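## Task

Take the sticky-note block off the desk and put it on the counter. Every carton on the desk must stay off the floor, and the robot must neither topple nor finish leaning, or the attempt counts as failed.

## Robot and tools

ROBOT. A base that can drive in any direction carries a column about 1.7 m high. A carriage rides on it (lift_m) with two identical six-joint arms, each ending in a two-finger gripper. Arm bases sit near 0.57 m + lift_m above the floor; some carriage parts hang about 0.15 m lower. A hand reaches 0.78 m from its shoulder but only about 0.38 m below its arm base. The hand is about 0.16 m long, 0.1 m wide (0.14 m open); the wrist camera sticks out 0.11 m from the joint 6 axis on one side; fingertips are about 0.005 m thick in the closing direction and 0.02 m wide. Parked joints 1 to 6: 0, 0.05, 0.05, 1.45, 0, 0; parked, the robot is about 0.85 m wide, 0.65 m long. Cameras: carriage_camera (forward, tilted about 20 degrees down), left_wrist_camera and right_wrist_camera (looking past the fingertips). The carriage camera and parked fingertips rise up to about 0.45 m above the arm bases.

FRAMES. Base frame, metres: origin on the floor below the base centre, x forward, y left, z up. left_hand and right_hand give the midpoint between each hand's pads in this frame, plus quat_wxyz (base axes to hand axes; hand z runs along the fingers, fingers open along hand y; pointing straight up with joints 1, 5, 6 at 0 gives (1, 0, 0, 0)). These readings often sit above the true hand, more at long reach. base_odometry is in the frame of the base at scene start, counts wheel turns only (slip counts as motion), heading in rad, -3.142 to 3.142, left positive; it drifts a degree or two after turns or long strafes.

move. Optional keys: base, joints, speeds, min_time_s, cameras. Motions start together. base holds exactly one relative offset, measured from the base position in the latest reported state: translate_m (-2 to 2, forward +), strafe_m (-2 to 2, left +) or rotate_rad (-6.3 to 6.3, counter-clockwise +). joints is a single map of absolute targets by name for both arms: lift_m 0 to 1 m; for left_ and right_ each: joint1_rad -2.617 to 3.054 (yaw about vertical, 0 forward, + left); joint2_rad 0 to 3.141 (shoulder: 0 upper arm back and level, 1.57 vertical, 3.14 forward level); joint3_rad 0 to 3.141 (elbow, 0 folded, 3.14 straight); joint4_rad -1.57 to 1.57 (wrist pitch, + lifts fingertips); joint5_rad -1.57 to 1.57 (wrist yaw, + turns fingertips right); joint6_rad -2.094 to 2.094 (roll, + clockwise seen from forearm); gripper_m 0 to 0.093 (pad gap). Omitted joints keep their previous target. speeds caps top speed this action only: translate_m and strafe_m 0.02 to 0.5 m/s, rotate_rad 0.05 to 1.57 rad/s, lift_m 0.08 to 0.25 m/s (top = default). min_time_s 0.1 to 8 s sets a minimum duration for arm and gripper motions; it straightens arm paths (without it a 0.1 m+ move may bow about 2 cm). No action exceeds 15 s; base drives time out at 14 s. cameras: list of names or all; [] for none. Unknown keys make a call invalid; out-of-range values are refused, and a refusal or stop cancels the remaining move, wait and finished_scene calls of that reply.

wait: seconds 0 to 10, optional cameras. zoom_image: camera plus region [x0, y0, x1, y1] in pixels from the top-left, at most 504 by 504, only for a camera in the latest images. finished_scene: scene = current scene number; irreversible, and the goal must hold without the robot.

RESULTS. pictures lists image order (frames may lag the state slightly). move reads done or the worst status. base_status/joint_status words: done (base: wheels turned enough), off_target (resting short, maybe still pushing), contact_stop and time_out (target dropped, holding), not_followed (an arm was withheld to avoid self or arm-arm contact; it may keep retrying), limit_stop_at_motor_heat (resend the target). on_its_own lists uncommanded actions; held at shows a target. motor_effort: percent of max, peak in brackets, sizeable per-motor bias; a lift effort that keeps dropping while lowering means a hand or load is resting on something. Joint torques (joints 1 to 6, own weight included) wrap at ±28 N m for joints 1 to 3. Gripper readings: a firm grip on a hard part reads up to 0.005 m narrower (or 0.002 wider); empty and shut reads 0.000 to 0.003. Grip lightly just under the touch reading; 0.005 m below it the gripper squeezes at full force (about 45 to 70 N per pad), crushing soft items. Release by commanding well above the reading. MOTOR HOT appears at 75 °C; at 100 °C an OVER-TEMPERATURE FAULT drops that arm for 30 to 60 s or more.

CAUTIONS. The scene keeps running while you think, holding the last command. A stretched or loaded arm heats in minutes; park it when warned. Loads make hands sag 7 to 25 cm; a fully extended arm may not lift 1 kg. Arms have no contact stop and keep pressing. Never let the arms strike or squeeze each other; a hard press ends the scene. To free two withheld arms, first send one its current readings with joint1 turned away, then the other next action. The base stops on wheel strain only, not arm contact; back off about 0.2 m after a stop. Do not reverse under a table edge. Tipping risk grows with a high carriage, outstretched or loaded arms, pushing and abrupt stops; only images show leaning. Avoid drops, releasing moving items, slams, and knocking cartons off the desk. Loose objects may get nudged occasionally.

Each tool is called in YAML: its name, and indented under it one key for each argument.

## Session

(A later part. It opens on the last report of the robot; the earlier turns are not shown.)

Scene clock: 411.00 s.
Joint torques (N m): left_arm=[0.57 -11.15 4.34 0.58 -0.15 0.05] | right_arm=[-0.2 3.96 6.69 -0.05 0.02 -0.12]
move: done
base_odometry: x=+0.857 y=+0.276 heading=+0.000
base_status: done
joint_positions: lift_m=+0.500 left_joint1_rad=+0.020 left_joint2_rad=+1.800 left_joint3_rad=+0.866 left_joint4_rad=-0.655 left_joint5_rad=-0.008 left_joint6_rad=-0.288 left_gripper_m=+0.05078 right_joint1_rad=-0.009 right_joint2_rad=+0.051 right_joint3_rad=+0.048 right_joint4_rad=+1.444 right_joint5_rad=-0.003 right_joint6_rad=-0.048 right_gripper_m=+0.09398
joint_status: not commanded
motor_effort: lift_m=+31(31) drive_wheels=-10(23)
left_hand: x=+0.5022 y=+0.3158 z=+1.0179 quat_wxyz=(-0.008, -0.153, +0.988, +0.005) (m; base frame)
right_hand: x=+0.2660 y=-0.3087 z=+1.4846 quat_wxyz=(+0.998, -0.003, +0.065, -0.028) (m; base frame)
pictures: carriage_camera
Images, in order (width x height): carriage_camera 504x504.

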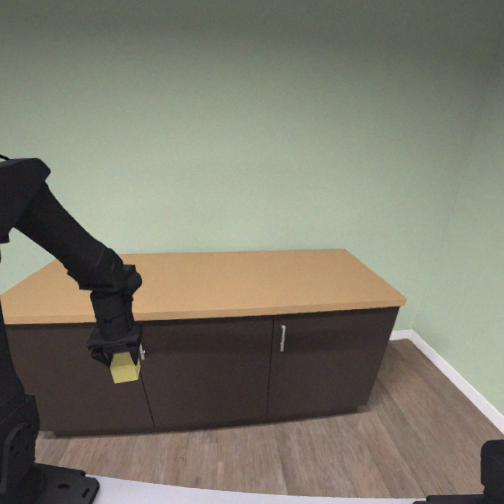

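move:
  base: {"rotate_rad": 0.05}
  joints: {"lift_m": 0.6}
  cameras: []

move:
  base: {"translate_m": 0.45}
  speeds: {"translate_m": 0.2}
  cameras: ["carriage_camera", "left_wrist_camera"]

Scene clock: 432.53 s.
Joint torques (N m): left_arm=[0.35 -9.91 4.86 0.56 -0.15 0.03] | right_arm=[-0.25 4.04 6.75 -0.06 0.02 -0.13]
move: done
base_odometry: x=+0.857 y=+0.276 heading=+0.049
base_status: done
joint_positions: lift_m=+0.600 left_joint1_rad=+0.022 left_joint2_rad=+1.789 left_joint3_rad=+0.861 left_joint4_rad=-0.653 left_joint5_rad=-0.008 left_joint6_rad=-0.288 left_gripper_m=+0.05078 right_joint1_rad=-0.009 right_joint2_rad=+0.049 right_joint3_rad=+0.048 right_joint4_rad=+1.445 right_joint5_rad=-0.003 right_joint6_rad=-0.048 right_gripper_m=+0.09398
joint_status: all done
motor_effort: lift_m=+31(38) drive_wheels=-10(12)
left_hand: x=+0.5025 y=+0.3164 z=+1.1197 quat_wxyz=(-0.004, -0.154, +0.988, +0.005) (m; base frame)
right_hand: x=+0.2655 y=-0.3087 z=+1.5844 quat_wxyz=(+0.998, -0.003, +0.064, -0.028) (m; base frame)
pictures: none
No camera images: "cameras" was empty.

Scene clock: 435.87 s.
Joint torques (N m): left_arm=[0.5 -9.81 4.83 0.57 -0.15 0.03] | right_arm=[-0.23 4.07 6.72 -0.08 0.01 -0.11]
move: done
base_odometry: x=+1.307 y=+0.299 heading=+0.051
base_status: done
joint_positions: lift_m=+0.600 left_joint1_rad=+0.022 left_joint2_rad=+1.789 left_joint3_rad=+0.861 left_joint4_rad=-0.652 left_joint5_rad=-0.008 left_joint6_rad=-0.288 left_gripper_m=+0.05078 right_joint1_rad=-0.009 right_joint2_rad=+0.049 right_joint3_rad=+0.048 right_joint4_rad=+1.447 right_joint5_rad=-0.003 right_joint6_rad=-0.048 right_gripper_m=+0.09398
joint_status: not commanded
motor_effort: lift_m=+31(31) drive_wheels=-14(18)
left_hand: x=+0.5026 y=+0.3162 z=+1.1197 quat_wxyz=(-0.004, -0.154, +0.988, +0.005) (m; base frame)
right_hand: x=+0.2650 y=-0.3087 z=+1.5844 quat_wxyz=(+0.998, -0.003, +0.063, -0.028) (m; base frame)
pictures: carriage_camera, left_wrist_camera
Images, in order (width x height): carriage_camera 504x504, left_wrist_camera 504x504.

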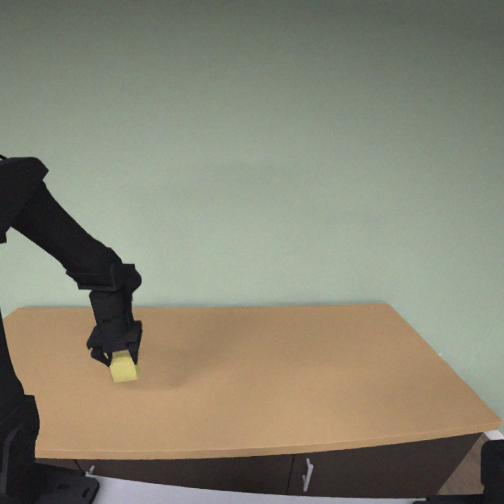

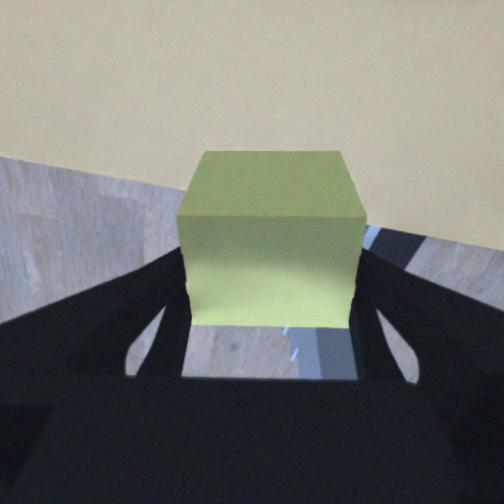

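move:
  joints: {"left_joint2_rad": 2.167, "left_joint3_rad": 1.435, "left_joint4_rad": -0.8315}
  min_time_s: 2.5
  cameras: []

move:
  joints: {"lift_m": 0.5}
  speeds: {"lift_m": 0.1}
  cameras: ["carriage_camera", "left_wrist_camera"]

Scene clock: 456.10 s.
Joint torques (N m): left_arm=[0.51 -11.49 8.61 0.46 -0.14 0.04] | right_arm=[-0.25 4.08 6.69 -0.09 0.02 -0.11]
move: done
base_odometry: x=+1.307 y=+0.299 heading=+0.051
base_status: not commanded
joint_positions: lift_m=+0.600 left_joint1_rad=+0.022 left_joint2_rad=+2.151 left_joint3_rad=+1.411 left_joint4_rad=-0.817 left_joint5_rad=-0.008 left_joint6_rad=-0.288 left_gripper_m=+0.05078 right_joint1_rad=-0.009 right_joint2_rad=+0.049 right_joint3_rad=+0.048 right_joint4_rad=+1.447 right_joint5_rad=-0.003 right_joint6_rad=-0.048 right_gripper_m=+0.09398
joint_status: all done
motor_effort: lift_m=+31(31) drive_wheels=-10(12)
left_hand: x=+0.6223 y=+0.3188 z=+1.1221 quat_wxyz=(+0.008, -0.154, +0.988, +0.003) (m; base frame)
right_hand: x=+0.2650 y=-0.3087 z=+1.5844 quat_wxyz=(+0.998, -0.003, +0.063, -0.028) (m; base frame)
pictures: none
No camera images: "cameras" was empty.

Scene clock: 457.50 s.
Joint torques (N m): left_arm=[0.55 -12.4 7.95 0.47 -0.15 0.04] | right_arm=[-0.25 4.16 6.76 -0.08 0.01 -0.12]
move: done
base_odometry: x=+1.307 y=+0.299 heading=+0.051
base_status: not commanded
joint_positions: lift_m=+0.500 left_joint1_rad=+0.022 left_joint2_rad=+2.160 left_joint3_rad=+1.418 left_joint4_rad=-0.822 left_joint5_rad=-0.008 left_joint6_rad=-0.288 left_gripper_m=+0.05078 right_joint1_rad=-0.009 right_joint2_rad=+0.049 right_joint3_rad=+0.047 right_joint4_rad=+1.447 right_joint5_rad=-0.003 right_joint6_rad=-0.048 right_gripper_m=+0.09398
joint_status: all done
motor_effort: lift_m=+28(29) drive_wheels=-11(11)
left_hand: x=+0.6221 y=+0.3188 z=+1.0204 quat_wxyz=(+0.004, -0.154, +0.988, +0.004) (m; base frame)
right_hand: x=+0.2651 y=-0.3087 z=+1.4846 quat_wxyz=(+0.998, -0.003, +0.063, -0.028) (m; base frame)
pictures: carriage_camera, left_wrist_camera
Images, in order (width x height): carriage_camera 504x504, left_wrist_camera 504x504.

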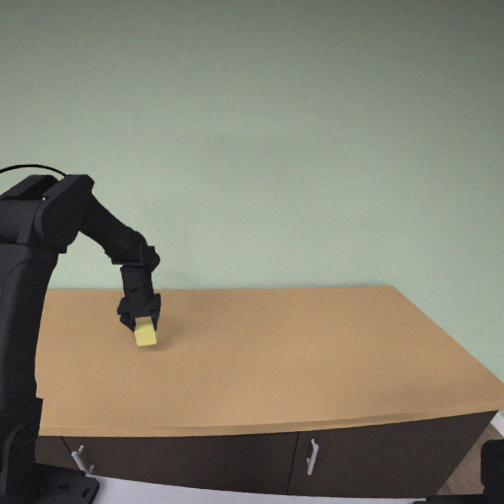

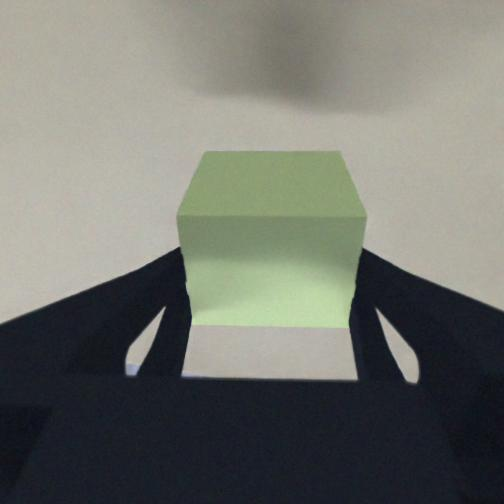

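move:
  joints: {"left_joint2_rad": 2.337, "left_joint3_rad": 1.364, "left_joint4_rad": -0.607}
  min_time_s: 2
  cameras: ["left_wrist_camera"]

move:
  joints: {"left_joint2_rad": 2.41, "left_joint3_rad": 1.345, "left_joint4_rad": -0.525}
  min_time_s: 2
  cameras: ["left_wrist_camera", "carriage_camera"]

Scene clock: 465.63 s.
Joint torques (N m): left_arm=[0.44 -11.78 4.34 0.84 -0.15 0.05] | right_arm=[-0.24 4.12 6.78 -0.09 0.01 -0.12]
move: done
base_odometry: x=+1.307 y=+0.299 heading=+0.051
base_status: not commanded
joint_positions: lift_m=+0.500 left_joint1_rad=+0.022 left_joint2_rad=+2.317 left_joint3_rad=+1.376 left_joint4_rad=-0.630 left_joint5_rad=-0.008 left_joint6_rad=-0.288 left_gripper_m=+0.05078 right_joint1_rad=-0.009 right_joint2_rad=+0.049 right_joint3_rad=+0.047 right_joint4_rad=+1.447 right_joint5_rad=-0.003 right_joint6_rad=-0.048 right_gripper_m=+0.09398
joint_status: all done
motor_effort: lift_m=+28(28) drive_wheels=+8(9)
left_hand: x=+0.6247 y=+0.3189 z=+0.9535 quat_wxyz=(+0.001, -0.154, +0.988, +0.004) (m; base frame)
right_hand: x=+0.2651 y=-0.3087 z=+1.4846 quat_wxyz=(+0.998, -0.003, +0.063, -0.028) (m; base frame)
pictures: left_wrist_camera
Images, in order (width x height): left_wrist_camera 504x504.

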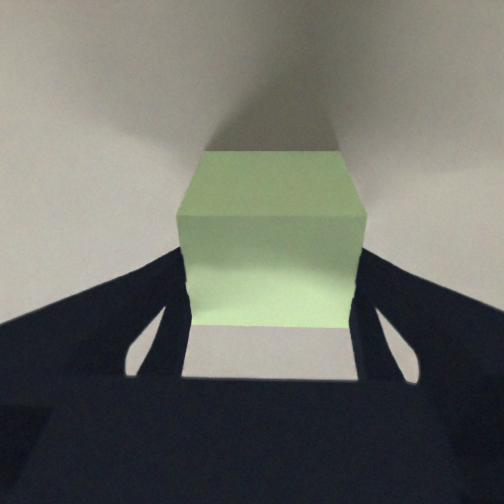

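Scene clock: 467.93 s.
Joint torques (N m): left_arm=[0.49 -5.08 2.36 1.77 -0.14 0.04] | right_arm=[-0.28 4.16 6.72 -0.08 0.02 -0.12]
move: off_target
base_odometry: x=+1.307 y=+0.299 heading=+0.051
base_status: not commanded
joint_positions: lift_m=+0.500 left_joint1_rad=+0.022 left_joint2_rad=+2.322 left_joint3_rad=+1.376 left_joint4_rad=-0.624 left_joint5_rad=-0.008 left_joint6_rad=-0.288 left_gripper_m=+0.05078 right_joint1_rad=-0.009 right_joint2_rad=+0.049 right_joint3_rad=+0.047 right_joint4_rad=+1.447 right_joint5_rad=-0.003 right_joint6_rad=-0.048 right_gripper_m=+0.09398
joint_status: left_joint4_rad off_target (ended at -0.624, target -0.525); the others done
motor_effort: lift_m=+28(28) drive_wheels=-11(12)
left_hand: x=+0.6249 y=+0.3189 z=+0.9517 quat_wxyz=(+0.001, -0.154, +0.988, +0.004) (m; base frame)
right_hand: x=+0.2651 y=-0.3087 z=+1.4846 quat_wxyz=(+0.998, -0.003, +0.063, -0.028) (m; base frame)
pictures: carriage_camera, left_wrist_camera
Images, in order (width x height): carriage_camera 504x504, left_wrist_camera 504x504.

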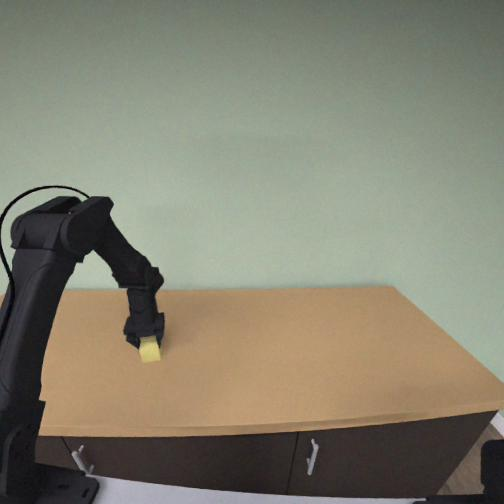

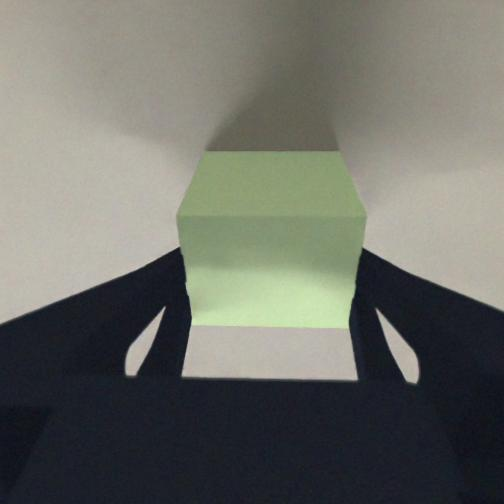

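move:
  joints: {"left_joint2_rad": 2.334, "left_joint3_rad": 1.366, "left_joint4_rad": -0.613}
  min_time_s: 1
  cameras: []

move:
  joints: {"left_gripper_m": 0.075}
  min_time_s: 2
  cameras: ["left_wrist_camera"]

Scene clock: 475.77 s.
Joint torques (N m): left_arm=[0.5 -12.34 4.46 0.73 -0.15 0.04] | right_arm=[-0.23 4.11 6.75 -0.09 0.01 -0.12]
move: done
base_odometry: x=+1.307 y=+0.299 heading=+0.051
base_status: not commanded
joint_positions: lift_m=+0.500 left_joint1_rad=+0.022 left_joint2_rad=+2.319 left_joint3_rad=+1.376 left_joint4_rad=-0.627 left_joint5_rad=-0.008 left_joint6_rad=-0.288 left_gripper_m=+0.05078 right_joint1_rad=-0.009 right_joint2_rad=+0.049 right_joint3_rad=+0.047 right_joint4_rad=+1.447 right_joint5_rad=-0.003 right_joint6_rad=-0.048 right_gripper_m=+0.09398
joint_status: all done
motor_effort: lift_m=+28(28) drive_wheels=+9(12)
left_hand: x=+0.6247 y=+0.3189 z=+0.9525 quat_wxyz=(+0.001, -0.154, +0.988, +0.004) (m; base frame)
right_hand: x=+0.2651 y=-0.3087 z=+1.4846 quat_wxyz=(+0.998, -0.003, +0.063, -0.028) (m; base frame)
pictures: none
No camera images: "cameras" was empty.

Scene clock: 478.07 s.
Joint torques (N m): left_arm=[0.46 -12.42 4.52 0.7 -0.15 0.04] | right_arm=[-0.24 4.14 6.74 -0.1 0 -0.11]
move: done
base_odometry: x=+1.307 y=+0.299 heading=+0.051
base_status: not commanded
joint_positions: lift_m=+0.500 left_joint1_rad=+0.022 left_joint2_rad=+2.320 left_joint3_rad=+1.376 left_joint4_rad=-0.623 left_joint5_rad=-0.008 left_joint6_rad=-0.288 left_gripper_m=+0.07494 right_joint1_rad=-0.009 right_joint2_rad=+0.049 right_joint3_rad=+0.047 right_joint4_rad=+1.447 right_joint5_rad=-0.003 right_joint6_rad=-0.048 right_gripper_m=+0.09398
joint_status: all done
motor_effort: lift_m=+28(28) drive_wheels=+6(10)
left_hand: x=+0.6256 y=+0.3189 z=+0.9524 quat_wxyz=(+0.002, -0.154, +0.988, +0.004) (m; base frame)
right_hand: x=+0.2651 y=-0.3087 z=+1.4846 quat_wxyz=(+0.998, -0.003, +0.063, -0.028) (m; base frame)
pictures: left_wrist_camera
Images, in order (width x height): left_wrist_camera 504x504.

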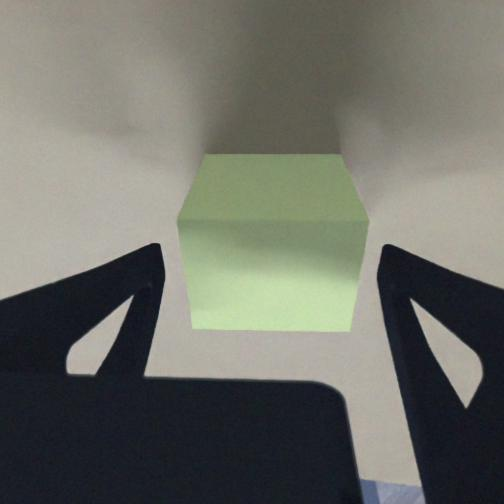

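move:
  joints: {"left_gripper_m": 0.093}
  min_time_s: 1
  cameras: []

move:
  joints: {"lift_m": 0.68}
  speeds: {"lift_m": 0.12}
  cameras: ["left_wrist_camera", "carriage_camera"]

move:
  base: {"translate_m": -0.4}
  speeds: {"translate_m": 0.25}
  cameras: ["carriage_camera"]

Scene clock: 484.93 s.
Joint torques (N m): left_arm=[0.53 -12.41 4.44 0.7 -0.14 0.04] | right_arm=[-0.17 4.08 6.78 -0.1 0.01 -0.12]
move: done
base_odometry: x=+1.307 y=+0.299 heading=+0.051
base_status: not commanded
joint_positions: lift_m=+0.500 left_joint1_rad=+0.022 left_joint2_rad=+2.320 left_joint3_rad=+1.376 left_joint4_rad=-0.623 left_joint5_rad=-0.008 left_joint6_rad=-0.288 left_gripper_m=+0.09291 right_joint1_rad=-0.009 right_joint2_rad=+0.049 right_joint3_rad=+0.047 right_joint4_rad=+1.447 right_joint5_rad=-0.003 right_joint6_rad=-0.048 right_gripper_m=+0.09398
joint_status: all done
motor_effort: lift_m=+28(28) drive_wheels=+7(9)
left_hand: x=+0.6256 y=+0.3189 z=+0.9524 quat_wxyz=(+0.002, -0.154, +0.988, +0.004) (m; base frame)
right_hand: x=+0.2651 y=-0.3087 z=+1.4846 quat_wxyz=(+0.998, -0.003, +0.063, -0.028) (m; base frame)
pictures: none
No camera images: "cameras" was empty.

Scene clock: 486.83 s.
Joint torques (N m): left_arm=[0.51 -12.92 4.36 0.65 -0.16 0.04] | right_arm=[-0.24 4.1 6.75 -0.09 0.02 -0.12]
move: done
base_odometry: x=+1.307 y=+0.299 heading=+0.051
base_status: not commanded
joint_positions: lift_m=+0.680 left_joint1_rad=+0.022 left_joint2_rad=+2.325 left_joint3_rad=+1.376 left_joint4_rad=-0.619 left_joint5_rad=-0.008 left_joint6_rad=-0.288 left_gripper_m=+0.09291 right_joint1_rad=-0.009 right_joint2_rad=+0.049 right_joint3_rad=+0.047 right_joint4_rad=+1.447 right_joint5_rad=-0.003 right_joint6_rad=-0.048 right_gripper_m=+0.09398
joint_status: all done
motor_effort: lift_m=+31(38) drive_wheels=+8(13)
left_hand: x=+0.6256 y=+0.3189 z=+1.1302 quat_wxyz=(+0.002, -0.154, +0.988, +0.004) (m; base frame)
right_hand: x=+0.2651 y=-0.3087 z=+1.6644 quat_wxyz=(+0.998, -0.003, +0.063, -0.028) (m; base frame)
pictures: carriage_camera, left_wrist_camera
Images, in order (width x height): carriage_camera 504x504, left_wrist_camera 504x504.

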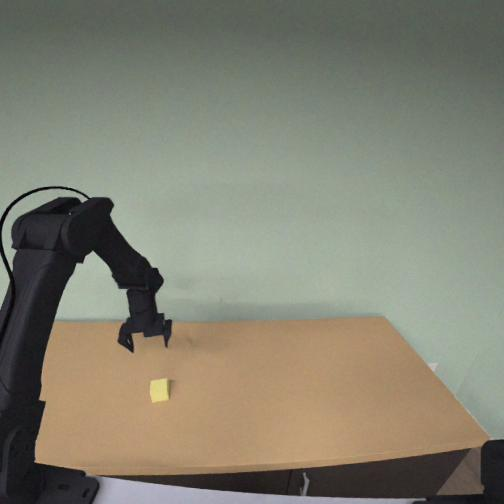

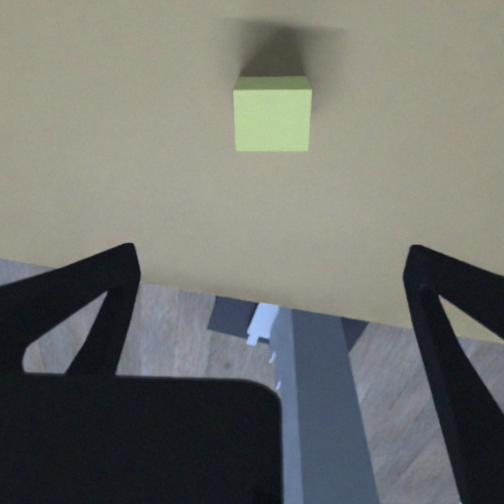

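Scene clock: 489.83 s.
Joint torques (N m): left_arm=[0.51 -12.85 4.45 0.57 -0.15 0.05] | right_arm=[-0.21 4.11 6.76 -0.09 0.01 -0.12]
move: done
base_odometry: x=+0.907 y=+0.279 heading=+0.052
base_status: done
joint_positions: lift_m=+0.680 left_joint1_rad=+0.021 left_joint2_rad=+2.325 left_joint3_rad=+1.376 left_joint4_rad=-0.611 left_joint5_rad=-0.008 left_joint6_rad=-0.288 left_gripper_m=+0.09291 right_joint1_rad=-0.009 right_joint2_rad=+0.049 right_joint3_rad=+0.047 right_joint4_rad=+1.447 right_joint5_rad=-0.003 right_joint6_rad=-0.048 right_gripper_m=+0.09398
joint_status: not commanded
motor_effort: lift_m=+31(31) drive_wheels=-11(19)
left_hand: x=+0.6274 y=+0.3188 z=+1.1302 quat_wxyz=(+0.006, -0.154, +0.988, +0.004) (m; base frame)
right_hand: x=+0.2651 y=-0.3087 z=+1.6644 quat_wxyz=(+0.998, -0.003, +0.063, -0.028) (m; base frame)
pictures: carriage_camera
Images, in order (width x height): carriage_camera 504x504.

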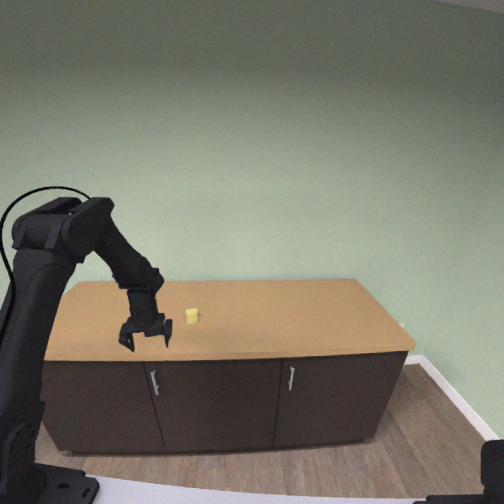

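finished_scene:
  scene: 1

The scene is finished: the task was done.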